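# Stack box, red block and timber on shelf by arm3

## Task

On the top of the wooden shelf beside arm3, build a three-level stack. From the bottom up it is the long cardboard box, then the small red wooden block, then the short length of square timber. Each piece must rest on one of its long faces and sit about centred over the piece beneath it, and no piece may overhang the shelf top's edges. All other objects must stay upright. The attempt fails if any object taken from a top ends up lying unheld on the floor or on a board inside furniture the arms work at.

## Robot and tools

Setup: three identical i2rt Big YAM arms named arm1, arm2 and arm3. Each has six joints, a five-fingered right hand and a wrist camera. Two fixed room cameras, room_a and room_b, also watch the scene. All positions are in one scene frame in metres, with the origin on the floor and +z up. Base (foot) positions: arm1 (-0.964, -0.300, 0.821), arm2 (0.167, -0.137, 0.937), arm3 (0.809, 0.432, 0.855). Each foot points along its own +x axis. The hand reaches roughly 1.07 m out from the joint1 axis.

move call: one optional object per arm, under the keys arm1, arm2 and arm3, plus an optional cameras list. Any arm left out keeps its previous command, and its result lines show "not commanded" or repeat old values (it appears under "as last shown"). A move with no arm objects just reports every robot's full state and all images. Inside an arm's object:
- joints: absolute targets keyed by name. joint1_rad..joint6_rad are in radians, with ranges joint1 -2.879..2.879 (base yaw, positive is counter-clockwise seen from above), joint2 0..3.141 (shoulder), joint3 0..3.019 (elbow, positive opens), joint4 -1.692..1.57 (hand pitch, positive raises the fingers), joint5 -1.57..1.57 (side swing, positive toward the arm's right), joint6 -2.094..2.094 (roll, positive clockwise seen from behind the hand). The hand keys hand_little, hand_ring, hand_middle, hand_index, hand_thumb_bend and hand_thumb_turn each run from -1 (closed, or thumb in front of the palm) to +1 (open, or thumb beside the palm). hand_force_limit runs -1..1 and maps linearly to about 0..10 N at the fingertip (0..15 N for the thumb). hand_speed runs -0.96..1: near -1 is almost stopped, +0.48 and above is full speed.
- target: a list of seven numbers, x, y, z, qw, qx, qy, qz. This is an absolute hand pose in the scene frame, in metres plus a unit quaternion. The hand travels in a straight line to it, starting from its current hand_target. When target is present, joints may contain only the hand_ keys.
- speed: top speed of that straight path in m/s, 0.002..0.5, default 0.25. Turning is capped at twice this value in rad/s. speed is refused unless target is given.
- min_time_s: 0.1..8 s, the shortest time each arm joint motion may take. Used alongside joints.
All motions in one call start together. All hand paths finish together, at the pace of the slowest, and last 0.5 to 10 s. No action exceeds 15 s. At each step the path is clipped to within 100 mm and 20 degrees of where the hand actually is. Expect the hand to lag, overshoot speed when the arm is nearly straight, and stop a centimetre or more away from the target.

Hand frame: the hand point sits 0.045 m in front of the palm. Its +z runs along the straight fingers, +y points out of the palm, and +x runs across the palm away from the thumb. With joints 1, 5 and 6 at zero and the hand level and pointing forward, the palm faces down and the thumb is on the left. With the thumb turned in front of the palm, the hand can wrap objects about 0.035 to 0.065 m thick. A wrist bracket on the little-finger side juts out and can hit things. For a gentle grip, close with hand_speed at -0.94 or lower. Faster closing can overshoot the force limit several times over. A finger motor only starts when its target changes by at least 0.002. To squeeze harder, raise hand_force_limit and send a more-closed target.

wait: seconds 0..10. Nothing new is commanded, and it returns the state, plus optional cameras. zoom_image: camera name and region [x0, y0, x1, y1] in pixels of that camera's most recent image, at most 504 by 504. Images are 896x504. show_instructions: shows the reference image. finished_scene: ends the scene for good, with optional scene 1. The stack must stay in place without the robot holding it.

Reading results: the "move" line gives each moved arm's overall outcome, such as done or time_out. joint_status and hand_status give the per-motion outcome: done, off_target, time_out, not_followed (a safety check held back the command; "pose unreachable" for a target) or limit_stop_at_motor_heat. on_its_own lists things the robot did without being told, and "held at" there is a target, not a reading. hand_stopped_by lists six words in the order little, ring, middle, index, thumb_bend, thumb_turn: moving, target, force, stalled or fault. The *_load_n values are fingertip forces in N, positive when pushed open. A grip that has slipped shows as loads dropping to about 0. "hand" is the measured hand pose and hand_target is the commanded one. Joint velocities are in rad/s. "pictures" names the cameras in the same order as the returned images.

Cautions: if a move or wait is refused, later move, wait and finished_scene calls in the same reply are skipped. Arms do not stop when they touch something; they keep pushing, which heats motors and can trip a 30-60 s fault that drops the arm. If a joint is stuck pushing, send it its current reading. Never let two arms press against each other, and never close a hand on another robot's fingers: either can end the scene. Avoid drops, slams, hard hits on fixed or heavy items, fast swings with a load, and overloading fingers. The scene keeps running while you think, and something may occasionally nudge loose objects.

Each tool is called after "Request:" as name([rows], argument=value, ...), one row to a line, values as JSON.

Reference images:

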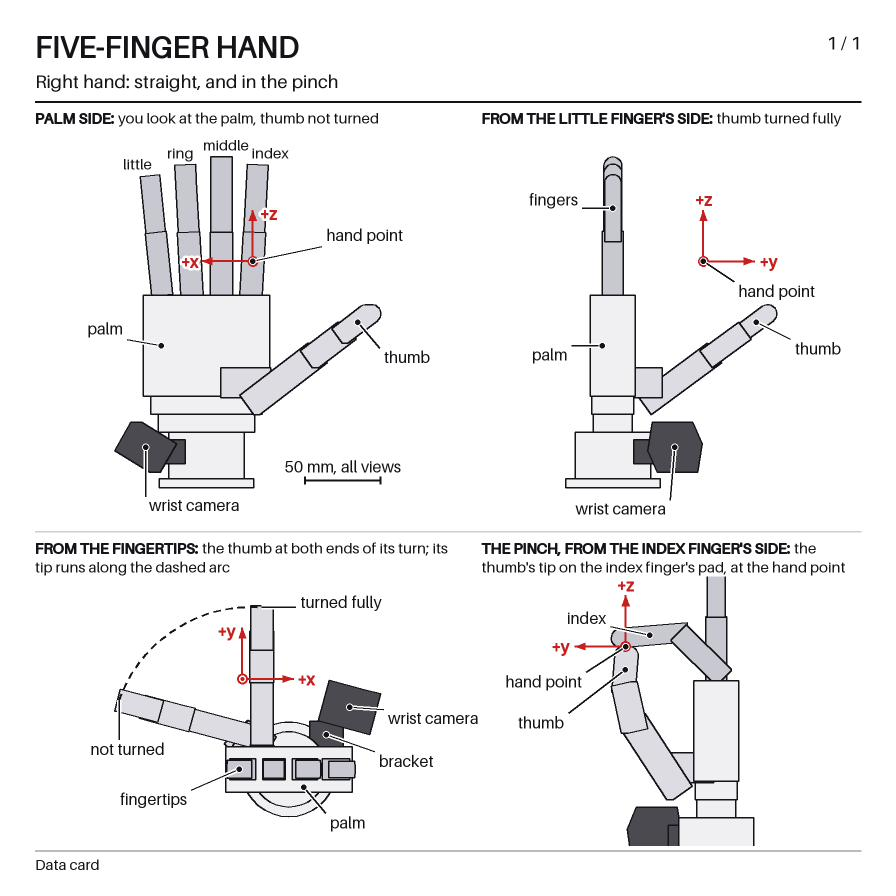

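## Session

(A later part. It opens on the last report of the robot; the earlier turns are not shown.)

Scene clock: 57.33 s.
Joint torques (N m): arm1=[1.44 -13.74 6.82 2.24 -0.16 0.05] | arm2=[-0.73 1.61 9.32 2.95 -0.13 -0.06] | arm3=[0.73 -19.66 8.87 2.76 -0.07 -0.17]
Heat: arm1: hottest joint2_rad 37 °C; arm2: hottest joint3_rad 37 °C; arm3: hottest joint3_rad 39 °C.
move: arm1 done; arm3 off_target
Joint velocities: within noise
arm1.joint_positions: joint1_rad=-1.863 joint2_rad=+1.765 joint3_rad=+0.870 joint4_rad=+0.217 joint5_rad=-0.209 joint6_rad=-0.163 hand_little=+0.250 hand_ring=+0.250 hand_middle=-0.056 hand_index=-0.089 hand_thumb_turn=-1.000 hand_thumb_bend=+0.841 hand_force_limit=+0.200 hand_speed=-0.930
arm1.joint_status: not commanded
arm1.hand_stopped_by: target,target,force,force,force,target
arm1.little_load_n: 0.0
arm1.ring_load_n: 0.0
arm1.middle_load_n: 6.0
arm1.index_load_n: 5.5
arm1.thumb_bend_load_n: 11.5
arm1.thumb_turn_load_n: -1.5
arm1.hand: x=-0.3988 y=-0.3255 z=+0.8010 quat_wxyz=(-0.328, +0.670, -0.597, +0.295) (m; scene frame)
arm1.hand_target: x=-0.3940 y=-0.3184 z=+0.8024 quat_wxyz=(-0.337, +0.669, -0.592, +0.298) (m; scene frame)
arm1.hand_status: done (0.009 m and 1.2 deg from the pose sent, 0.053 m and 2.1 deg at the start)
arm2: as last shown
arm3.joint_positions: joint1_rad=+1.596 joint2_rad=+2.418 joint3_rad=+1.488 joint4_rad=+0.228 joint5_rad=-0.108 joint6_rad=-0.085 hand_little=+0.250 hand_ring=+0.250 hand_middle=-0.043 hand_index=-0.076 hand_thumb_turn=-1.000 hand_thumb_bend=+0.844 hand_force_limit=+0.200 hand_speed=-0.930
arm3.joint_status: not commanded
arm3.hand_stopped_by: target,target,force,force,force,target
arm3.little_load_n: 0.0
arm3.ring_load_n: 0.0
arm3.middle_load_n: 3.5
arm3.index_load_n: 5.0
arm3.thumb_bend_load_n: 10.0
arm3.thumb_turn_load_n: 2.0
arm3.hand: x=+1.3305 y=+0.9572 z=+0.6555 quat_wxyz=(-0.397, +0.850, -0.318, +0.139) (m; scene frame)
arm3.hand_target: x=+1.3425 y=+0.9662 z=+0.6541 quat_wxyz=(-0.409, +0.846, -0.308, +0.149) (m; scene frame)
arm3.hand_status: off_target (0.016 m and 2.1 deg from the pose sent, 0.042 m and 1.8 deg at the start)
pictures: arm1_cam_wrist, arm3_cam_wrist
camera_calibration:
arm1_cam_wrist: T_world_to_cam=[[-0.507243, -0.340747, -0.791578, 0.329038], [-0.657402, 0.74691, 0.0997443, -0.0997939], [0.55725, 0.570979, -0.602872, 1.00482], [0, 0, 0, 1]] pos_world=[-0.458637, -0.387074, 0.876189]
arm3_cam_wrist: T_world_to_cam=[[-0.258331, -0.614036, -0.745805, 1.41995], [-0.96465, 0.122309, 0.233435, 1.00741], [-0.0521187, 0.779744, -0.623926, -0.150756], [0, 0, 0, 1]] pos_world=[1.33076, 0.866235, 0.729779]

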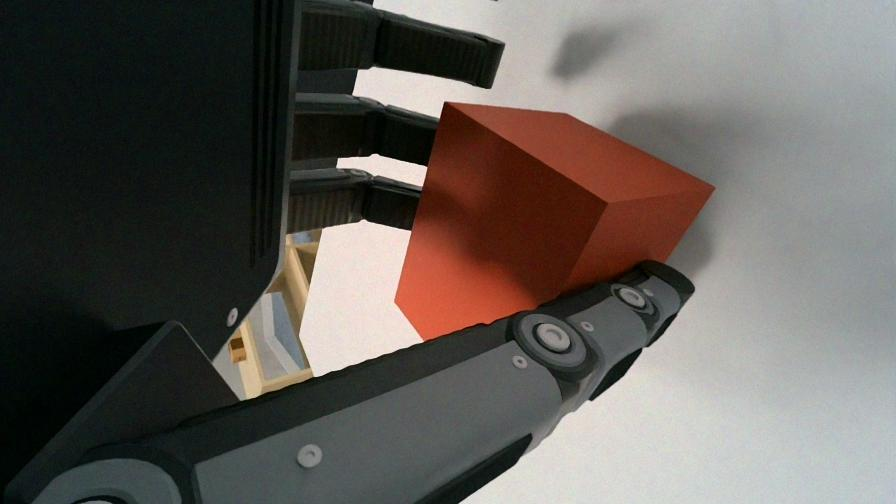

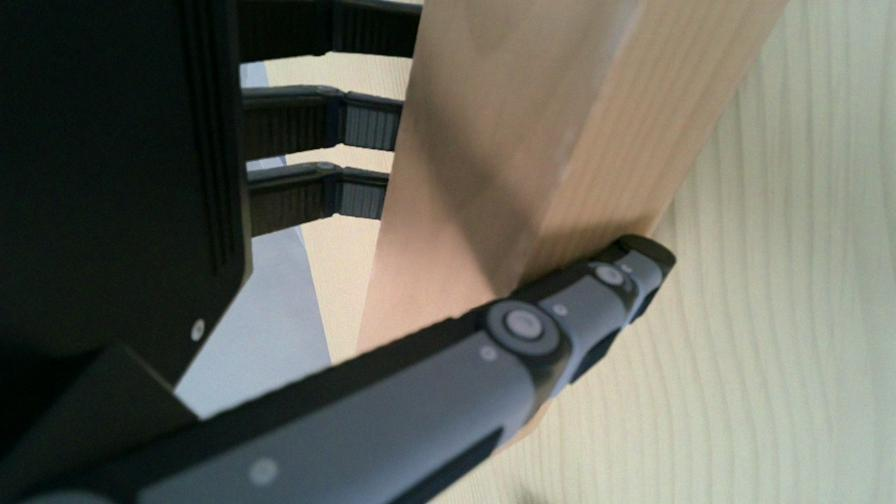

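Request:
move(arm1={"target": [-0.3935, -0.3184, 0.788, 0.3371, -0.6688, 0.5917, -0.2982], "speed": 0.05}, arm3={"target": [1.343, 0.9666, 0.645, 0.4082, -0.8464, 0.3081, -0.1486], "speed": 0.05}, cameras=["arm1_cam_wrist", "arm3_cam_wrist"])

Scene clock: 60.90 s.
Joint torques (N m): arm1=[1.44 -13.57 6.24 2.25 -0.15 0.04] | arm2=[-0.32 1.14 9.26 2.92 -0.11 -0.05] | arm3=[0.73 -19.49 8.68 2.73 -0.04 -0.17]
Heat: arm1: hottest joint2_rad 37 °C; arm2: hottest joint3_rad 37 °C; arm3: hottest joint3_rad 39 °C.
move: arm1 done; arm3 off_target
Joint velocities: within noise
arm1.joint_positions: joint1_rad=-1.863 joint2_rad=+1.794 joint3_rad=+0.870 joint4_rad=+0.255 joint5_rad=-0.209 joint6_rad=-0.156 hand_little=+0.250 hand_ring=+0.250 hand_middle=-0.056 hand_index=-0.089 hand_thumb_turn=-1.000 hand_thumb_bend=+0.841 hand_force_limit=+0.200 hand_speed=-0.930
arm1.joint_status: not commanded
arm1.hand_stopped_by: target,target,force,force,force,target
arm1.little_load_n: 0.0
arm1.ring_load_n: 0.0
arm1.middle_load_n: 6.0
arm1.index_load_n: 5.5
arm1.thumb_bend_load_n: 11.5
arm1.thumb_turn_load_n: -2.0
arm1.hand: x=-0.3952 y=-0.3256 z=+0.7917 quat_wxyz=(-0.331, +0.667, -0.597, +0.297) (m; scene frame)
arm1.hand_target: x=-0.3941 y=-0.3180 z=+0.7875 quat_wxyz=(-0.337, +0.667, -0.595, +0.296) (m; scene frame)
arm1.hand_status: done (0.008 m and 1.0 deg from the pose sent, 0.016 m and 1.2 deg at the start)
arm2: as last shown
arm2.middle_load_n: -0.5
arm3.joint_positions: joint1_rad=+1.596 joint2_rad=+2.433 joint3_rad=+1.497 joint4_rad=+0.239 joint5_rad=-0.108 joint6_rad=-0.085 hand_little=+0.250 hand_ring=+0.250 hand_middle=-0.043 hand_index=-0.076 hand_thumb_turn=-1.000 hand_thumb_bend=+0.844 hand_force_limit=+0.200 hand_speed=-0.930
arm3.joint_status: not commanded
arm3.hand_stopped_by: target,target,force,force,force,target
arm3.little_load_n: 0.0
arm3.ring_load_n: 0.0
arm3.middle_load_n: 4.5
arm3.index_load_n: 4.0
arm3.thumb_bend_load_n: 10.0
arm3.thumb_turn_load_n: -0.5
arm3.hand: x=+1.3321 y=+0.9587 z=+0.6497 quat_wxyz=(-0.398, +0.849, -0.318, +0.140) (m; scene frame)
arm3.hand_target: x=+1.3425 y=+0.9661 z=+0.6453 quat_wxyz=(-0.408, +0.846, -0.308, +0.149) (m; scene frame)
arm3.hand_status: off_target (0.014 m and 1.8 deg from the pose sent, 0.019 m and 2.1 deg at the start)
pictures: arm1_cam_wrist, arm3_cam_wrist
camera_calibration:
arm1_cam_wrist: T_world_to_cam=[[-0.502056, -0.334758, -0.797419, 0.332087], [-0.654809, 0.74946, 0.0976439, -0.0927846], [0.564946, 0.57118, -0.595474, 0.994426], [0, 0, 0, 1]] pos_world=[-0.455827, -0.387289, 0.866027]
arm3_cam_wrist: T_world_to_cam=[[-0.255808, -0.611682, -0.748604, 1.41317], [-0.965439, 0.121679, 0.23048, 1.01365], [-0.0498914, 0.78169, -0.621668, -0.161655], [0, 0, 0, 1]] pos_world=[1.33205, 0.867433, 0.72378]

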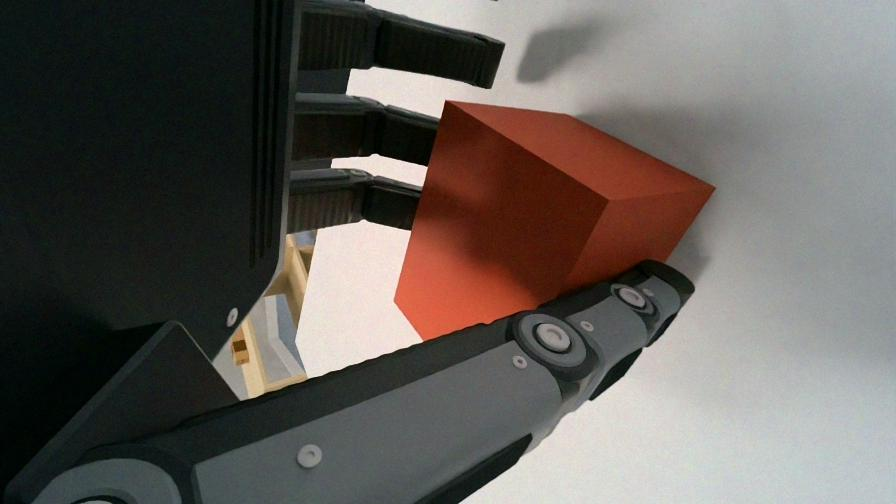

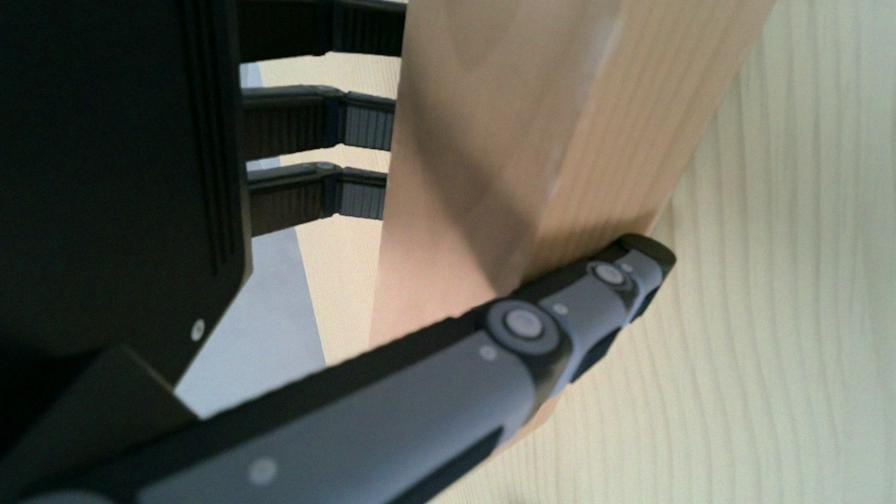

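Request:
move(arm1={"target": [-0.3935, -0.3184, 0.780, 0.3371, -0.6688, 0.5917, -0.2982], "speed": 0.05}, arm3={"joints": {"hand_speed": -0.85, "hand_index": 0.28, "hand_middle": 0.28, "hand_thumb_bend": 1.0}}, cameras=["arm1_cam_wrist", "arm3_cam_wrist"])

Scene clock: 62.60 s.
Joint torques (N m): arm1=[1.38 -12.69 5.94 2.11 -0.14 -0.03] | arm2=[-0.56 1.67 9.14 2.92 -0.14 -0.06] | arm3=[0.85 -20.07 8.36 2.56 -0.04 -0.17]
Heat: arm1: hottest joint2_rad 37 °C; arm2: hottest joint3_rad 37 °C; arm3: hottest joint3_rad 39 °C.
move: arm1 off_target; arm3 done
Joint velocities: within noise
arm1.joint_positions: joint1_rad=-1.863 joint2_rad=+1.802 joint3_rad=+0.872 joint4_rad=+0.281 joint5_rad=-0.209 joint6_rad=-0.156 hand_little=+0.250 hand_ring=+0.250 hand_middle=-0.056 hand_index=-0.089 hand_thumb_turn=-1.000 hand_thumb_bend=+0.841 hand_force_limit=+0.200 hand_speed=-0.930
arm1.joint_status: not commanded
arm1.hand_stopped_by: target,target,force,force,force,target
arm1.little_load_n: 0.0
arm1.ring_load_n: 0.0
arm1.middle_load_n: 6.0
arm1.index_load_n: 5.0
arm1.thumb_bend_load_n: 11.0
arm1.thumb_turn_load_n: -2.5
arm1.hand: x=-0.3902 y=-0.3263 z=+0.7924 quat_wxyz=(-0.336, +0.665, -0.594, +0.305) (m; scene frame)
arm1.hand_target: x=-0.3932 y=-0.3187 z=+0.7810 quat_wxyz=(-0.337, +0.669, -0.592, +0.299) (m; scene frame)
arm1.hand_status: off_target (0.015 m and 0.9 deg from the pose sent, 0.014 m and 1.0 deg at the start)
arm2: as last shown
arm2.middle_load_n: 0.0
arm3.joint_positions: joint1_rad=+1.594 joint2_rad=+2.440 joint3_rad=+1.501 joint4_rad=+0.242 joint5_rad=-0.108 joint6_rad=-0.078 hand_little=+0.250 hand_ring=+0.250 hand_middle=+0.280 hand_index=+0.280 hand_thumb_turn=-1.000 hand_thumb_bend=+1.000 hand_force_limit=+0.200 hand_speed=-0.850
arm3.joint_status: all done
arm3.hand_stopped_by: target,target,target,target,target,target
arm3.little_load_n: 0.0
arm3.ring_load_n: 0.0
arm3.middle_load_n: -1.5
arm3.index_load_n: 0.0
arm3.thumb_bend_load_n: 0.0
arm3.thumb_turn_load_n: 0.0
arm3.hand: x=+1.3334 y=+0.9589 z=+0.6477 quat_wxyz=(-0.399, +0.847, -0.321, +0.140) (m; scene frame)
arm3.hand_target: x=+1.3431 y=+0.9655 z=+0.6449 quat_wxyz=(-0.408, +0.845, -0.312, +0.148) (m; scene frame)
arm3.hand_status: not commanded
pictures: arm1_cam_wrist, arm3_cam_wrist
camera_calibration:
arm1_cam_wrist: T_world_to_cam=[[-0.486205, -0.337132, -0.806193, 0.347261], [-0.656712, 0.749606, 0.0825858, -0.0778492], [0.576485, 0.56959, -0.585861, 0.988814], [0, 0, 0, 1]] pos_world=[-0.452321, -0.38779, 0.865695]
arm3_cam_wrist: T_world_to_cam=[[-0.260994, -0.607317, -0.750365, 1.41596], [-0.964188, 0.126038, 0.233356, 1.00766], [-0.0471469, 0.784398, -0.618463, -0.171335], [0, 0, 0, 1]] pos_world=[1.33305, 0.867326, 0.721375]

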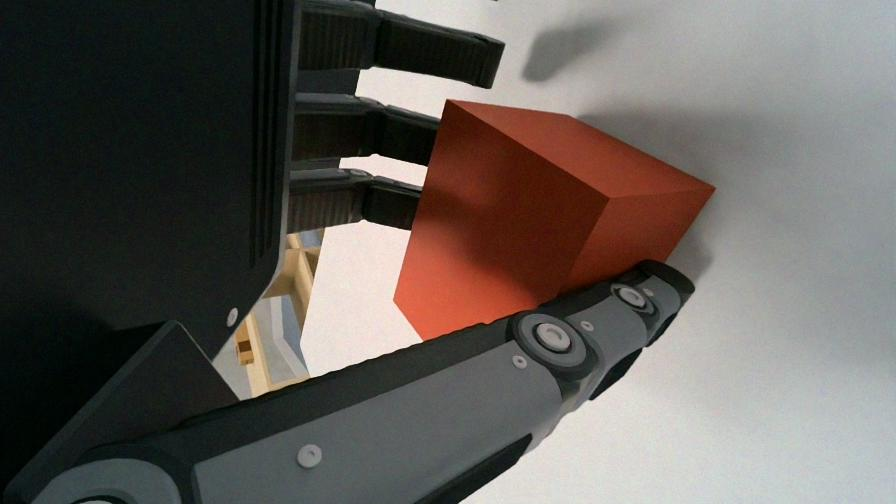

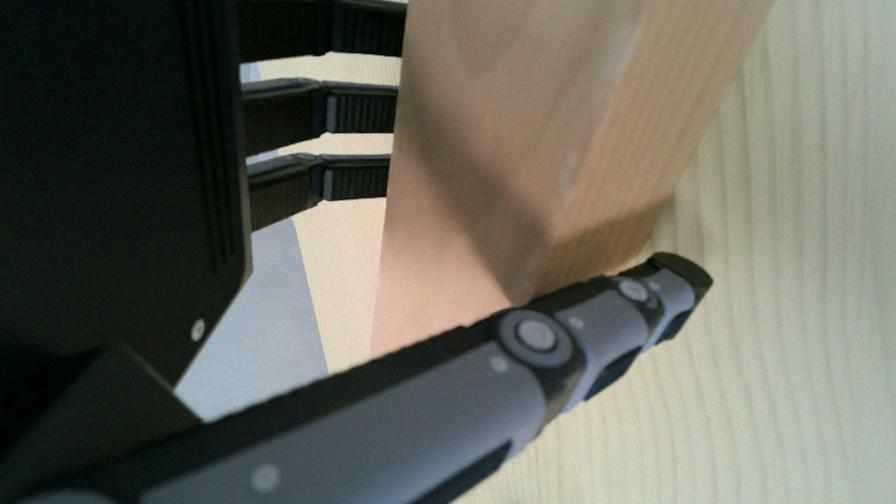

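Request:
move(arm1={"target": [-0.3935, -0.3184, 0.789, 0.3371, -0.6688, 0.5917, -0.2982], "speed": 0.05}, arm3={"target": [1.343, 0.966, 0.675, 0.4082, -0.8464, 0.3081, -0.1486], "speed": 0.06, "joints": {"hand_speed": -0.5, "hand_index": 0.45, "hand_middle": 0.45, "hand_ring": 0.45, "hand_little": 0.45}}, cameras=["arm1_cam_wrist", "arm3_cam_wrist"])

Scene clock: 64.43 s.
Joint torques (N m): arm1=[1.44 -14.39 6.15 1.24 -0.15 -0.03] | arm2=[-0.79 1.38 9.16 2.97 -0.11 -0.09] | arm3=[0.91 -23.18 6.95 1.36 -0.07 -0.21]
Heat: arm1: hottest joint2_rad 37 °C; arm2: hottest joint3_rad 37 °C; arm3: hottest joint3_rad 40 °C.
move: arm1 done; arm3 off_target
Joint velocities: within noise
arm1.joint_positions: joint1_rad=-1.863 joint2_rad=+1.802 joint3_rad=+0.872 joint4_rad=+0.281 joint5_rad=-0.209 joint6_rad=-0.156 hand_little=+0.250 hand_ring=+0.250 hand_middle=-0.056 hand_index=-0.089 hand_thumb_turn=-1.000 hand_thumb_bend=+0.841 hand_force_limit=+0.200 hand_speed=-0.930
arm1.joint_status: not commanded
arm1.hand_stopped_by: target,target,force,force,force,target
arm1.little_load_n: 0.0
arm1.ring_load_n: 0.0
arm1.middle_load_n: 6.0
arm1.index_load_n: 5.0
arm1.thumb_bend_load_n: 11.0
arm1.thumb_turn_load_n: -2.5
arm1.hand: x=-0.3902 y=-0.3263 z=+0.7924 quat_wxyz=(-0.336, +0.665, -0.594, +0.305) (m; scene frame)
arm1.hand_target: x=-0.3936 y=-0.3186 z=+0.7891 quat_wxyz=(-0.337, +0.669, -0.592, +0.298) (m; scene frame)
arm1.hand_status: done (0.009 m and 0.9 deg from the pose sent, 0.009 m and 0.9 deg at the start)
arm2: as last shown
arm2.thumb_turn_load_n: 0.5
arm3.joint_positions: joint1_rad=+1.594 joint2_rad=+2.412 joint3_rad=+1.501 joint4_rad=+0.231 joint5_rad=-0.108 joint6_rad=-0.083 hand_little=+0.450 hand_ring=+0.450 hand_middle=+0.450 hand_index=+0.450 hand_thumb_turn=-1.000 hand_thumb_bend=+1.000 hand_force_limit=+0.200 hand_speed=-0.500
arm3.joint_status: all done
arm3.hand_stopped_by: target,target,target,target,target,target
arm3.little_load_n: -0.5
arm3.ring_load_n: 0.0
arm3.middle_load_n: 0.0
arm3.index_load_n: 0.0
arm3.thumb_bend_load_n: 0.0
arm3.thumb_turn_load_n: 0.0
arm3.hand: x=+1.3388 y=+0.9630 z=+0.6658 quat_wxyz=(-0.406, +0.845, -0.317, +0.144) (m; scene frame)
arm3.hand_target: x=+1.3436 y=+0.9663 z=+0.6754 quat_wxyz=(-0.409, +0.846, -0.307, +0.149) (m; scene frame)
arm3.hand_status: off_target (0.011 m and 1.2 deg from the pose sent, 0.030 m and 2.0 deg at the start)
pictures: arm1_cam_wrist, arm3_cam_wrist
camera_calibration:
arm1_cam_wrist: T_world_to_cam=[[-0.486205, -0.337132, -0.806193, 0.347261], [-0.656712, 0.749606, 0.0825858, -0.0778492], [0.576485, 0.56959, -0.585861, 0.988814], [0, 0, 0, 1]] pos_world=[-0.452321, -0.38779, 0.865695]
arm3_cam_wrist: T_world_to_cam=[[-0.247681, -0.601299, -0.759667, 1.41606], [-0.968024, 0.121382, 0.219536, 1.0269], [-0.0397964, 0.789751, -0.612136, -0.182329], [0, 0, 0, 1]] pos_world=[1.33754, 0.870821, 0.738681]

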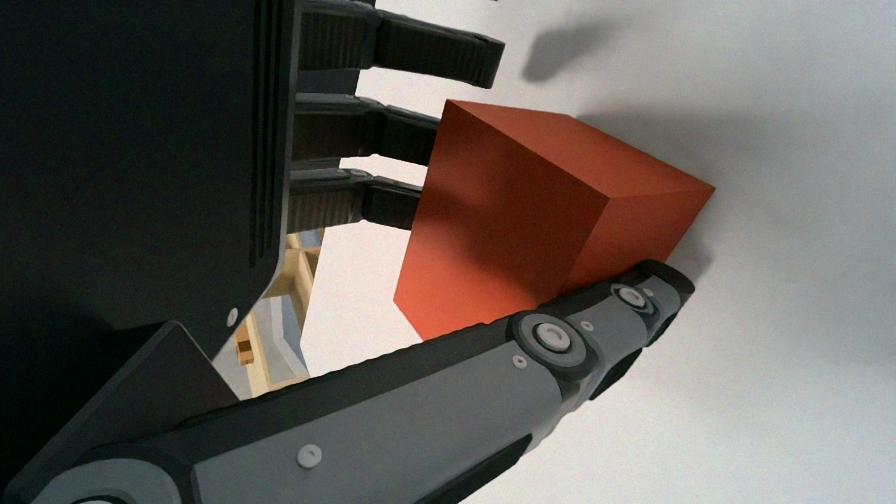

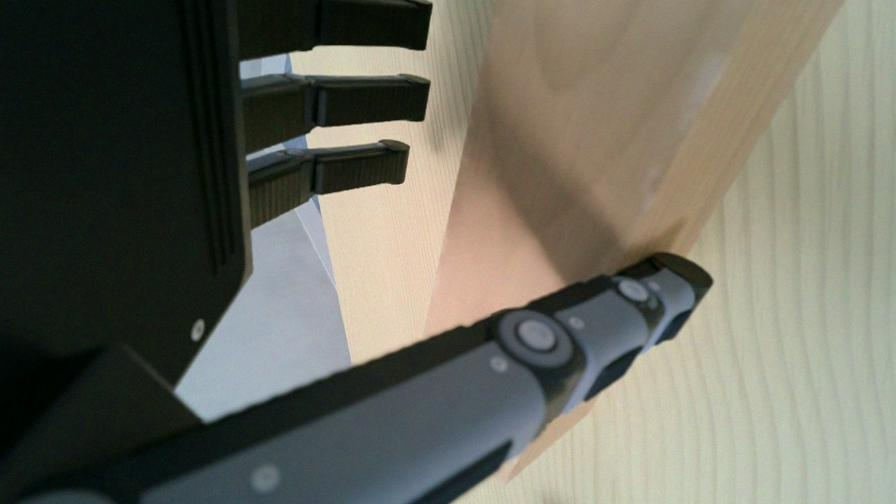

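Request:
move(arm1={"joints": {"hand_speed": -0.85, "hand_index": 0.28, "hand_middle": 0.28, "hand_thumb_bend": 1.0}}, arm3={"target": [1.330, 0.952, 0.72, 0.4082, -0.8464, 0.3081, -0.1486], "speed": 0.08}, cameras=["arm1_cam_wrist", "arm3_cam_wrist"])

Scene clock: 66.10 s.
Joint torques (N m): arm1=[1.44 -14.39 6.13 1.24 -0.15 -0.03] | arm2=[-0.73 1.49 9.22 3.04 -0.12 -0.06] | arm3=[0.85 -22.36 6.17 1.26 -0.12 -0.2]
Heat: arm1: hottest joint2_rad 37 °C; arm2: hottest joint3_rad 37 °C; arm3: hottest joint3_rad 39 °C.
move: arm1 done; arm3 done
Joint velocities: within noise
arm1.joint_positions: joint1_rad=-1.863 joint2_rad=+1.802 joint3_rad=+0.870 joint4_rad=+0.281 joint5_rad=-0.209 joint6_rad=-0.156 hand_little=+0.250 hand_ring=+0.250 hand_middle=+0.280 hand_index=+0.280 hand_thumb_turn=-1.000 hand_thumb_bend=+1.000 hand_force_limit=+0.200 hand_speed=-0.850
arm1.joint_status: all done
arm1.hand_stopped_by: target,target,target,target,target,target
arm1.little_load_n: 0.0
arm1.ring_load_n: 0.0
arm1.middle_load_n: 0.0
arm1.index_load_n: -0.5
arm1.thumb_bend_load_n: 0.0
arm1.thumb_turn_load_n: 0.0
arm1.hand: x=-0.3910 y=-0.3262 z=+0.7918 quat_wxyz=(-0.336, +0.665, -0.594, +0.304) (m; scene frame)
arm1.hand_target: x=-0.3944 y=-0.3185 z=+0.7885 quat_wxyz=(-0.337, +0.669, -0.592, +0.298) (m; scene frame)
arm1.hand_status: not commanded
arm2.joint_positions: joint1_rad=-1.940 joint2_rad=+0.581 joint3_rad=+1.425 joint4_rad=-1.407 joint5_rad=-0.282 joint6_rad=-1.105 hand_little=+0.250 hand_ring=+0.250 hand_middle=+0.250 hand_index=+0.250 hand_thumb_turn=-1.000 hand_thumb_bend=+1.000 hand_force_limit=+0.000 hand_speed=-0.400
arm2.joint_status: not commanded
arm2.hand_stopped_by: target,target,target,target,target,target
arm2.little_load_n: 0.0
arm2.ring_load_n: 0.0
arm2.middle_load_n: 0.0
arm2.index_load_n: 0.0
arm2.thumb_bend_load_n: 0.0
arm2.thumb_turn_load_n: 0.0
arm2.hand: x=-0.0104 y=-0.2205 z=+1.4274 quat_wxyz=(+0.390, +0.023, -0.869, +0.305) (m; scene frame)
arm2.hand_target: x=-0.0106 y=-0.2188 z=+1.4384 quat_wxyz=(+0.402, +0.021, -0.862, +0.307) (m; scene frame)
arm2.hand_status: not commanded
arm3.joint_positions: joint1_rad=+1.594 joint2_rad=+2.289 joint3_rad=+1.420 joint4_rad=+0.203 joint5_rad=-0.108 joint6_rad=-0.082 hand_little=+0.450 hand_ring=+0.450 hand_middle=+0.450 hand_index=+0.450 hand_thumb_turn=-1.000 hand_thumb_bend=+1.000 hand_force_limit=+0.200 hand_speed=-0.500
arm3.joint_status: not commanded
arm3.hand_stopped_by: target,target,target,target,target,target
arm3.little_load_n: 0.0
arm3.ring_load_n: 0.0
arm3.middle_load_n: 0.0
arm3.index_load_n: 0.0
arm3.thumb_bend_load_n: 0.0
arm3.thumb_turn_load_n: 0.0
arm3.hand: x=+1.3304 y=+0.9550 z=+0.7168 quat_wxyz=(-0.411, +0.842, -0.316, +0.147) (m; scene frame)
arm3.hand_target: x=+1.3303 y=+0.9523 z=+0.7198 quat_wxyz=(-0.408, +0.846, -0.309, +0.148) (m; scene frame)
arm3.hand_status: done (0.004 m and 1.1 deg from the pose sent, 0.056 m and 1.2 deg at the start)
pictures: arm1_cam_wrist, arm3_cam_wrist
camera_calibration:
arm1_cam_wrist: T_world_to_cam=[[-0.48748, -0.336912, -0.805514, 0.345466], [-0.656507, 0.749655, 0.0837555, -0.0792426], [0.57564, 0.569655, -0.586628, 0.989171], [0, 0, 0, 1]] pos_world=[-0.453021, -0.38769, 0.86519]
arm3_cam_wrist: T_world_to_cam=[[-0.241135, -0.593456, -0.767896, 1.43756], [-0.969923, 0.120281, 0.211618, 1.01779], [-0.0332225, 0.795828, -0.60461, -0.165118], [0, 0, 0, 1]] pos_world=[1.32833, 0.862112, 0.788681]

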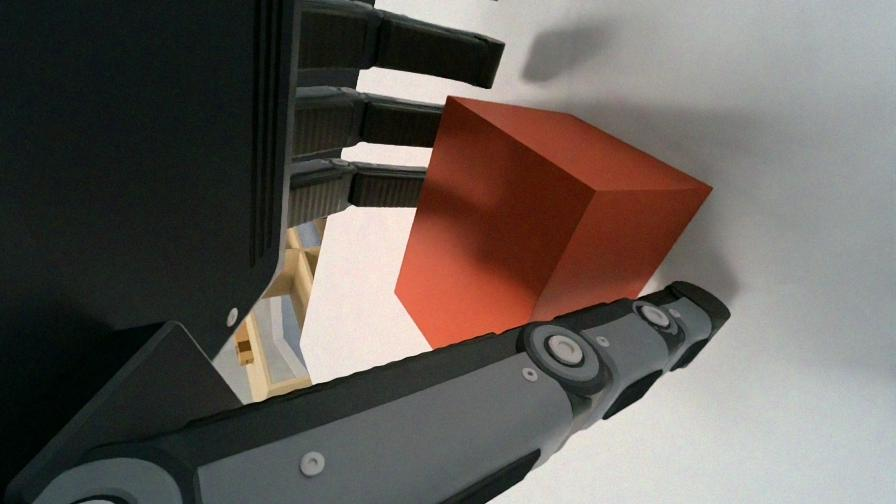

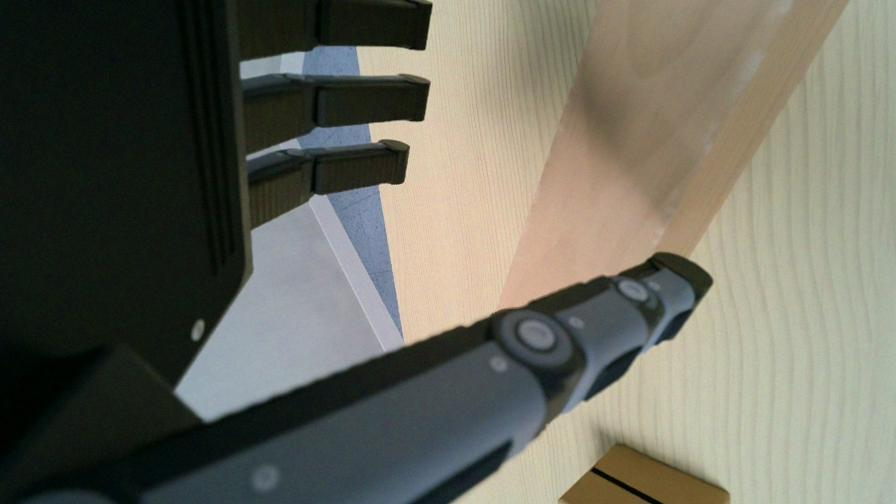

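Request:
move(arm1={"target": [-0.402, -0.320, 0.90, 0.3371, -0.6688, 0.5917, -0.2982], "speed": 0.12}, arm3={"target": [1.037, 0.795, 0.86, 0.4297, -0.9009, 0.0551, -0.0263], "speed": 0.2}, cameras=["arm1_cam_wrist", "arm3_cam_wrist"])

Scene clock: 69.47 s.
Joint torques (N m): arm1=[0.79 -14.1 12.41 0.77 -0.23 -0.07] | arm2=[-1.2 2.02 9.36 3.12 -0.13 -0.07] | arm3=[1.55 -10.23 6.11 1.02 -0.36 -0.23]
Heat: arm1: hottest joint2_rad 37 °C; arm2: hottest joint3_rad 37 °C; arm3: hottest joint3_rad 39 °C.
move: arm1 off_target; arm3 done
Joint velocities: within noise
arm1.joint_positions: joint1_rad=-1.863 joint2_rad=+1.573 joint3_rad=+0.876 joint4_rad=-0.018 joint5_rad=-0.214 joint6_rad=-0.156 hand_little=+0.250 hand_ring=+0.250 hand_middle=+0.280 hand_index=+0.280 hand_thumb_turn=-1.000 hand_thumb_bend=+1.000 hand_force_limit=+0.200 hand_speed=-0.850
arm1.joint_status: not commanded
arm1.hand_stopped_by: target,target,target,target,target,target
arm1.little_load_n: 0.0
arm1.ring_load_n: 0.0
arm1.middle_load_n: 0.0
arm1.index_load_n: 0.0
arm1.thumb_bend_load_n: 0.0
arm1.thumb_turn_load_n: 0.0
arm1.hand: x=-0.4237 y=-0.3200 z=+0.8683 quat_wxyz=(-0.322, +0.673, -0.605, +0.279) (m; scene frame)
arm1.hand_target: x=-0.4020 y=-0.3200 z=+0.9005 quat_wxyz=(-0.338, +0.669, -0.591, +0.299) (m; scene frame)
arm1.hand_status: off_target (0.038 m and 3.3 deg from the pose sent, 0.109 m and 0.9 deg at the start)
arm2: as last shown
arm3.joint_positions: joint1_rad=+1.662 joint2_rad=+1.449 joint3_rad=+0.610 joint4_rad=+0.055 joint5_rad=-0.476 joint6_rad=-0.434 hand_little=+0.450 hand_ring=+0.450 hand_middle=+0.450 hand_index=+0.450 hand_thumb_turn=-1.000 hand_thumb_bend=+1.000 hand_force_limit=+0.200 hand_speed=-0.500
arm3.joint_status: not commanded
arm3.hand_stopped_by: target,target,target,target,target,target
arm3.little_load_n: 0.0
arm3.ring_load_n: 0.0
arm3.middle_load_n: 0.0
arm3.index_load_n: 0.0
arm3.thumb_bend_load_n: 0.5
arm3.thumb_turn_load_n: 0.0
arm3.hand: x=+1.0433 y=+0.7974 z=+0.8625 quat_wxyz=(-0.431, +0.899, -0.068, +0.029) (m; scene frame)
arm3.hand_target: x=+1.0365 y=+0.7973 z=+0.8628 quat_wxyz=(-0.429, +0.901, -0.053, +0.026) (m; scene frame)
arm3.hand_status: done (0.007 m and 1.5 deg from the pose sent, 0.364 m and 33.9 deg at the start)
pictures: arm1_cam_wrist, arm3_cam_wrist
camera_calibration:
arm1_cam_wrist: T_world_to_cam=[[-0.536441, -0.32874, -0.777278, 0.350527], [-0.652078, 0.746132, 0.134466, -0.155056], [0.535748, 0.578979, -0.61462, 1.05979], [0, 0, 0, 1]] pos_world=[-0.480852, -0.382672, 0.944675]
arm3_cam_wrist: T_world_to_cam=[[0.117261, -0.63899, -0.760225, 1.04249], [-0.884167, -0.415751, 0.213071, 1.06419], [-0.452214, 0.647181, -0.613725, 0.602393], [0, 0, 0, 1]] pos_world=[1.09109, 0.718722, 0.935487]

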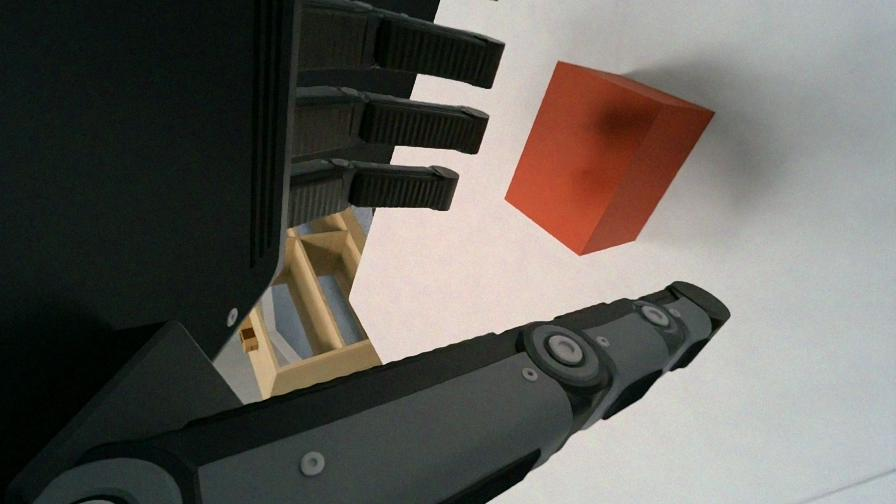

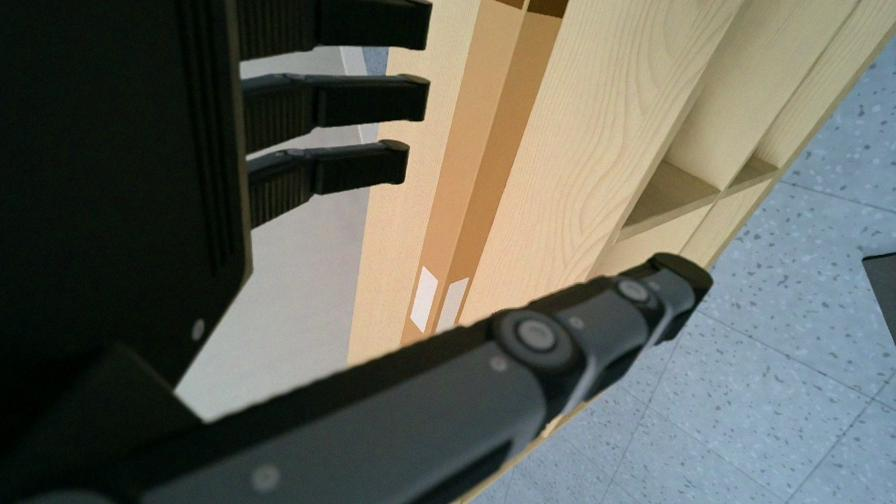

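Request:
move(arm1={"joints": {"joint1_rad": -0.6}, "min_time_s": 2.5}, arm2={"target": [-0.25, -0.33, 1.10, 0.2971, -0.5959, -0.6677, 0.3329], "speed": 0.2}, cameras=["arm2_cam_wrist", "room_a"])

Scene clock: 74.17 s.
Joint torques (N m): arm1=[0.79 -14.21 12.37 0.76 -0.13 -0.07] | arm2=[0.38 -7.88 9.48 3.47 0.32 0.17] | arm3=[1.85 -10.29 6.11 1.05 -0.36 -0.22]
Heat: arm1: hottest joint3_rad 37 °C; arm2: hottest joint3_rad 37 °C; arm3: hottest joint3_rad 39 °C.
move: arm1 done; arm2 done
Joint velocities: within noise
arm1.joint_positions: joint1_rad=-0.606 joint2_rad=+1.573 joint3_rad=+0.876 joint4_rad=-0.018 joint5_rad=-0.217 joint6_rad=-0.156 hand_little=+0.250 hand_ring=+0.250 hand_middle=+0.280 hand_index=+0.280 hand_thumb_turn=-1.000 hand_thumb_bend=+1.000 hand_force_limit=+0.200 hand_speed=-0.850
arm1.joint_status: all done
arm1.hand_stopped_by: target,target,target,target,target,target
arm1.little_load_n: 0.0
arm1.ring_load_n: 0.0
arm1.middle_load_n: 0.0
arm1.index_load_n: 0.0
arm1.thumb_bend_load_n: 0.0
arm1.thumb_turn_load_n: 0.0
arm1.hand: x=-0.7795 y=+0.2081 z=+0.8639 quat_wxyz=(-0.421, +0.902, -0.093, +0.034) (m; scene frame)
arm1.hand_target: x=-0.7726 y=+0.2290 z=+0.8958 quat_wxyz=(-0.445, +0.890, -0.085, +0.042) (m; scene frame)
arm1.hand_status: not commanded
arm2.joint_positions: joint1_rad=-1.850 joint2_rad=+1.121 joint3_rad=+0.779 joint4_rad=-0.358 joint5_rad=+0.261 joint6_rad=+0.194 hand_little=+0.250 hand_ring=+0.250 hand_middle=+0.250 hand_index=+0.250 hand_thumb_turn=-1.000 hand_thumb_bend=+1.000 hand_force_limit=+0.000 hand_speed=-0.400
arm2.joint_status: not commanded
arm2.hand_stopped_by: target,target,target,target,target,target
arm2.little_load_n: 0.0
arm2.ring_load_n: 0.0
arm2.middle_load_n: 0.0
arm2.index_load_n: 0.0
arm2.thumb_bend_load_n: 0.0
arm2.thumb_turn_load_n: 0.0
arm2.hand: x=-0.2443 y=-0.3249 z=+1.0957 quat_wxyz=(+0.293, -0.592, -0.678, +0.323) (m; scene frame)
arm2.hand_target: x=-0.2496 y=-0.3293 z=+1.0966 quat_wxyz=(+0.294, -0.596, -0.670, +0.331) (m; scene frame)
arm2.hand_status: done (0.009 m and 1.8 deg from the pose sent, 0.420 m and 76.8 deg at the start)
arm3: as last shown
arm3.joint_positions: joint1_rad=+1.660 joint2_rad=+1.449 joint3_rad=+0.610 joint4_rad=+0.055 joint5_rad=-0.476 joint6_rad=-0.434 hand_little=+0.450 hand_ring=+0.450 hand_middle=+0.450 hand_index=+0.450 hand_thumb_turn=-1.000 hand_thumb_bend=+1.000 hand_force_limit=+0.200 hand_speed=-0.500
arm3.thumb_bend_load_n: 0.0
arm3.hand: x=+1.0438 y=+0.7970 z=+0.8625 quat_wxyz=(-0.431, +0.899, -0.069, +0.029) (m; scene frame)
arm3.hand_target: x=+1.0370 y=+0.7970 z=+0.8628 quat_wxyz=(-0.429, +0.901, -0.054, +0.027) (m; scene frame)
pictures: arm2_cam_wrist, room_a
camera_calibration:
arm2_cam_wrist: T_world_to_cam=[[0.607562, 0.339789, -0.717922, 1.0392], [0.65066, -0.731311, 0.204513, -0.308182], [-0.455533, -0.591378, -0.665404, 0.539891], [0, 0, 0, 1]] pos_world=[-0.184917, -0.259206, 1.16833]

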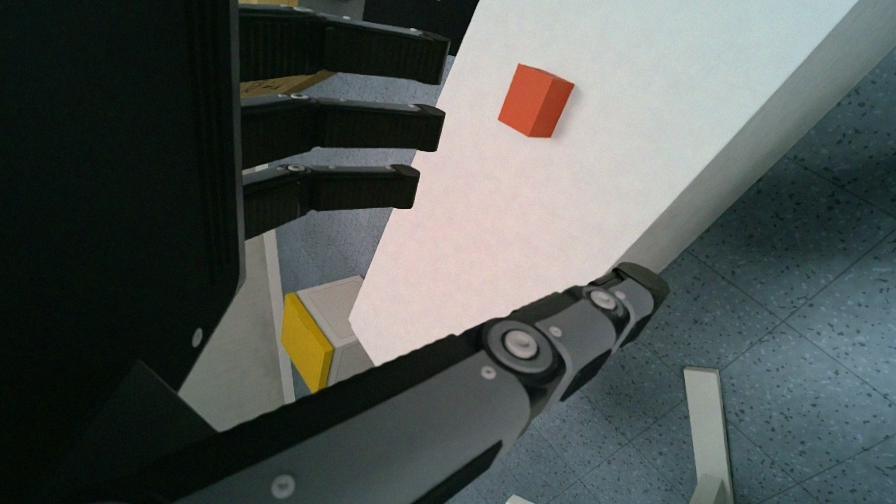

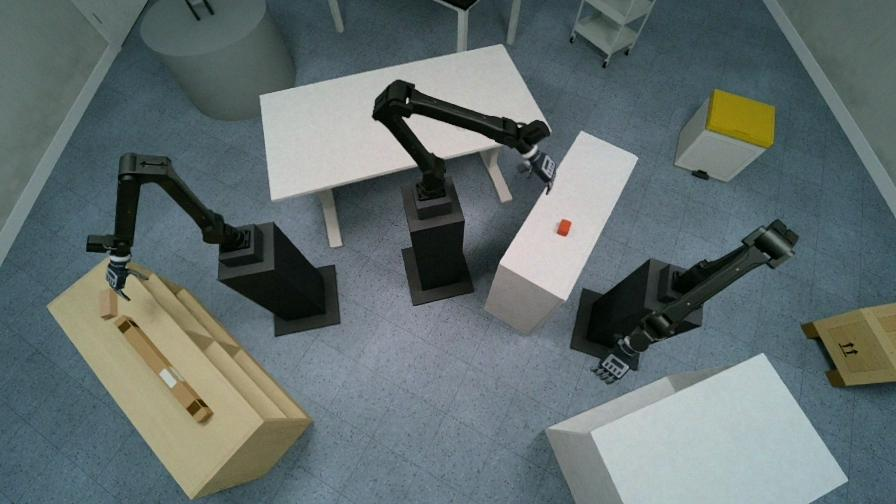

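Request:
move(arm2={"target": [-0.412, -0.350, 0.90, 0.2971, -0.5959, -0.6677, 0.3329], "speed": 0.15}, cameras=["arm2_cam_wrist"])

Scene clock: 78.27 s.
Joint torques (N m): arm1=[0.79 -14.15 12.37 0.75 -0.13 -0.07] | arm2=[-0.5 -15.5 9.94 3.54 -0.04 -0.24] | arm3=[1.9 -10.29 6.11 1.07 -0.36 -0.22]
Heat: arm1: hottest joint3_rad 38 °C; arm2: hottest joint3_rad 37 °C; arm3: hottest joint3_rad 39 °C.
move: arm2 off_target
Joint velocities: within noise
arm1, arm3: as last shown
arm2.joint_positions: joint1_rad=-1.942 joint2_rad=+1.854 joint3_rad=+0.921 joint4_rad=+0.222 joint5_rad=+0.189 joint6_rad=+0.164 hand_little=+0.250 hand_ring=+0.250 hand_middle=+0.250 hand_index=+0.250 hand_thumb_turn=-1.000 hand_thumb_bend=+1.000 hand_force_limit=+0.000 hand_speed=-0.400
arm2.joint_status: not commanded
arm2.hand_stopped_by: target,target,target,target,target,target
arm2.little_load_n: 0.0
arm2.ring_load_n: 0.0
arm2.middle_load_n: 0.0
arm2.index_load_n: 0.0
arm2.thumb_bend_load_n: 0.0
arm2.thumb_turn_load_n: 0.0
arm2.hand: x=-0.3856 y=-0.3468 z=+0.8881 quat_wxyz=(+0.283, -0.604, -0.674, +0.317) (m; scene frame)
arm2.hand_target: x=-0.4087 y=-0.3494 z=+0.8998 quat_wxyz=(+0.296, -0.596, -0.668, +0.333) (m; scene frame)
arm2.hand_status: off_target (0.029 m and 2.7 deg from the pose sent, 0.259 m and 1.8 deg at the start)
pictures: arm2_cam_wrist
camera_calibration:
arm2_cam_wrist: T_world_to_cam=[[0.632559, 0.318466, -0.706009, 0.975129], [0.631768, -0.739474, 0.232481, -0.224687], [-0.448038, -0.593092, -0.668957, 0.329934], [0, 0, 0, 1]] pos_world=[-0.327054, -0.281015, 0.961397]

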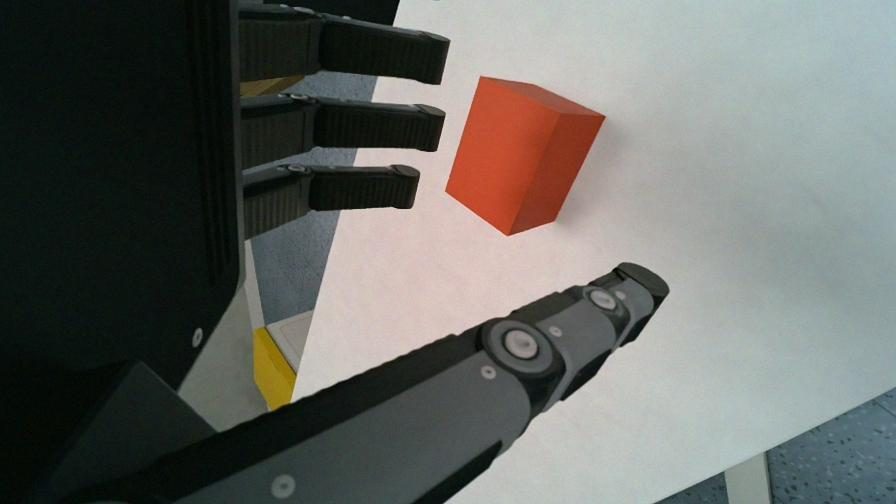

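Request:
move(arm2={"target": [-0.452, -0.365, 0.852, 0.2971, -0.5959, -0.6677, 0.3329], "speed": 0.12}, cameras=["arm2_cam_wrist"])

Scene clock: 80.33 s.
Joint torques (N m): arm1=[0.79 -14.21 12.37 0.76 -0.13 -0.07] | arm2=[-0.67 -17.79 9.57 3.52 0.09 -0.24] | arm3=[1.79 -10.29 6.12 1.06 -0.36 -0.22]
Heat: arm1: hottest joint3_rad 38 °C; arm2: hottest joint3_rad 37 °C; arm3: hottest joint3_rad 39 °C.
move: arm2 off_target
Joint velocities: within noise
arm1, arm3: as last shown
arm2.joint_positions: joint1_rad=-1.942 joint2_rad=+2.032 joint3_rad=+1.056 joint4_rad=+0.269 joint5_rad=+0.189 joint6_rad=+0.164 hand_little=+0.250 hand_ring=+0.250 hand_middle=+0.250 hand_index=+0.250 hand_thumb_turn=-1.000 hand_thumb_bend=+1.000 hand_force_limit=+0.000 hand_speed=-0.400
arm2.joint_status: not commanded
arm2.hand_stopped_by: target,target,target,target,target,target
arm2.little_load_n: 0.0
arm2.ring_load_n: 0.0
arm2.middle_load_n: 0.0
arm2.index_load_n: 0.0
arm2.thumb_bend_load_n: 0.0
arm2.thumb_turn_load_n: 0.0
arm2.hand: x=-0.4287 y=-0.3629 z=+0.8438 quat_wxyz=(+0.284, -0.604, -0.673, +0.319) (m; scene frame)
arm2.hand_target: x=-0.4509 y=-0.3644 z=+0.8525 quat_wxyz=(+0.297, -0.596, -0.667, +0.333) (m; scene frame)
arm2.hand_status: off_target (0.025 m and 2.5 deg from the pose sent, 0.078 m and 2.7 deg at the start)
pictures: arm2_cam_wrist
camera_calibration:
arm2_cam_wrist: T_world_to_cam=[[0.629577, 0.317251, -0.709214, 0.977228], [0.632699, -0.739136, 0.231017, -0.197299], [-0.450915, -0.594162, -0.666068, 0.267332], [0, 0, 0, 1]] pos_world=[-0.369865, -0.297019, 0.916705]

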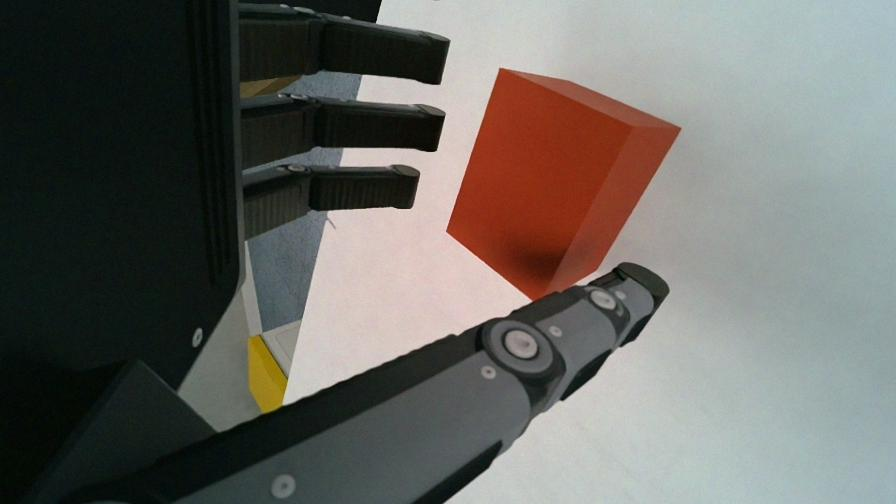

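Request:
move(arm2={"target": [-0.455, -0.363, 0.806, 0.2971, -0.5959, -0.6677, 0.3329], "speed": 0.08}, cameras=["arm2_cam_wrist"])

Scene clock: 82.27 s.
Joint torques (N m): arm1=[0.79 -14.15 12.37 0.76 -0.13 -0.07] | arm2=[-1.14 -17.73 8.68 3.55 -0.04 -0.23] | arm3=[1.79 -10.23 6.11 1.06 -0.36 -0.22]
Heat: arm1: hottest joint3_rad 38 °C; arm2: hottest joint3_rad 37 °C; arm3: hottest joint3_rad 39 °C.
move: arm2 off_target
Joint velocities: within noise
arm1, arm3: as last shown
arm2.joint_positions: joint1_rad=-1.942 joint2_rad=+2.138 joint3_rad=+1.075 joint4_rad=+0.361 joint5_rad=+0.187 joint6_rad=+0.160 hand_little=+0.250 hand_ring=+0.250 hand_middle=+0.250 hand_index=+0.250 hand_thumb_turn=-1.000 hand_thumb_bend=+1.000 hand_force_limit=+0.000 hand_speed=-0.400
arm2.joint_status: not commanded
arm2.hand_stopped_by: target,target,target,target,target,target
arm2.little_load_n: 0.0
arm2.ring_load_n: 0.0
arm2.middle_load_n: 0.0
arm2.index_load_n: 0.0
arm2.thumb_bend_load_n: 0.0
arm2.thumb_turn_load_n: 0.0
arm2.hand: x=-0.4332 y=-0.3647 z=+0.8016 quat_wxyz=(+0.285, -0.602, -0.673, +0.321) (m; scene frame)
arm2.hand_target: x=-0.4525 y=-0.3654 z=+0.8059 quat_wxyz=(+0.296, -0.594, -0.669, +0.333) (m; scene frame)
arm2.hand_status: off_target (0.022 m and 2.2 deg from the pose sent, 0.046 m and 2.5 deg at the start)
pictures: arm2_cam_wrist
camera_calibration:
arm2_cam_wrist: T_world_to_cam=[[0.624541, 0.318693, -0.71301, 0.95209], [0.636346, -0.73694, 0.228, -0.181273], [-0.452784, -0.596116, -0.663048, 0.232313], [0, 0, 0, 1]] pos_world=[-0.374079, -0.298527, 0.874215]

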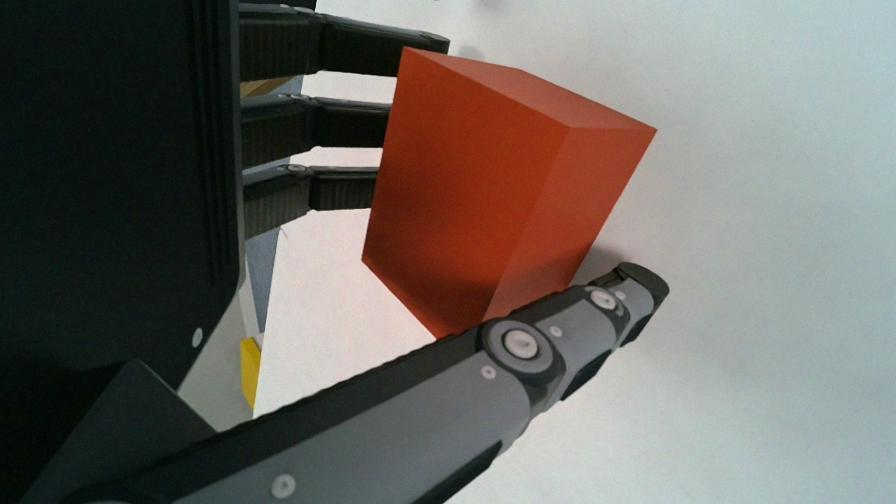

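Request:
move(arm2={"joints": {"hand_speed": -0.93, "hand_force_limit": 0.2, "hand_index": -0.4, "hand_middle": -0.4, "hand_thumb_bend": 0.3}}, cameras=["arm2_cam_wrist"])

Scene clock: 85.60 s.
Joint torques (N m): arm1=[0.85 -14.15 12.37 0.76 -0.13 -0.07] | arm2=[-0.73 -17.55 8.54 3.47 -0.02 -0.23] | arm3=[1.79 -10.23 6.12 1.05 -0.37 -0.22]
Heat: arm1: hottest joint3_rad 39 °C; arm2: hottest joint3_rad 37 °C; arm3: hottest joint3_rad 39 °C.
move: arm2 off_target
Joint velocities: within noise
arm1, arm3: as last shown
arm1.thumb_turn_load_n: -0.5
arm2.joint_positions: joint1_rad=-1.940 joint2_rad=+2.138 joint3_rad=+1.075 joint4_rad=+0.361 joint5_rad=+0.187 joint6_rad=+0.154 hand_little=+0.250 hand_ring=+0.250 hand_middle=-0.056 hand_index=-0.095 hand_thumb_turn=-1.000 hand_thumb_bend=+0.836 hand_force_limit=+0.200 hand_speed=-0.930
arm2.joint_status: hand_middle off_target (ended at -0.056, target -0.400); hand_index off_target (ended at -0.095, target -0.400); hand_thumb_bend off_target (ended at +0.836, target +0.300); the others done
arm2.hand_stopped_by: target,target,force,force,force,target
arm2.little_load_n: 0.0
arm2.ring_load_n: 0.0
arm2.middle_load_n: 4.0
arm2.index_load_n: 6.5
arm2.thumb_bend_load_n: 10.5
arm2.thumb_turn_load_n: -1.5
arm2.hand: x=-0.4327 y=-0.3652 z=+0.8015 quat_wxyz=(+0.286, -0.599, -0.676, +0.320) (m; scene frame)
arm2.hand_target: x=-0.4522 y=-0.3660 z=+0.8058 quat_wxyz=(+0.297, -0.592, -0.671, +0.333) (m; scene frame)
arm2.hand_status: not commanded
arm3.thumb_turn_load_n: 0.5
pictures: arm2_cam_wrist
camera_calibration:
arm2_cam_wrist: T_world_to_cam=[[0.622375, 0.325465, -0.711844, 0.952483], [0.640485, -0.734533, 0.224146, -0.176162], [-0.449921, -0.595428, -0.66561, 0.235585], [0, 0, 0, 1]] pos_world=[-0.373977, -0.299123, 0.874313]

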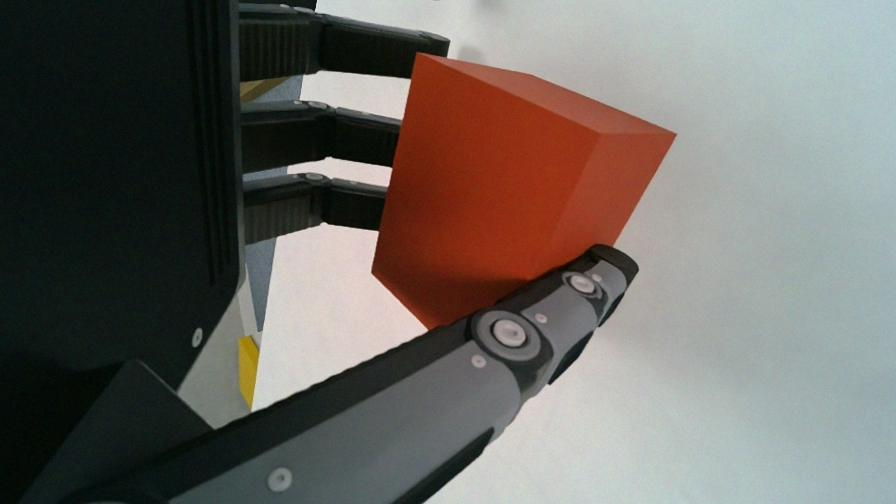

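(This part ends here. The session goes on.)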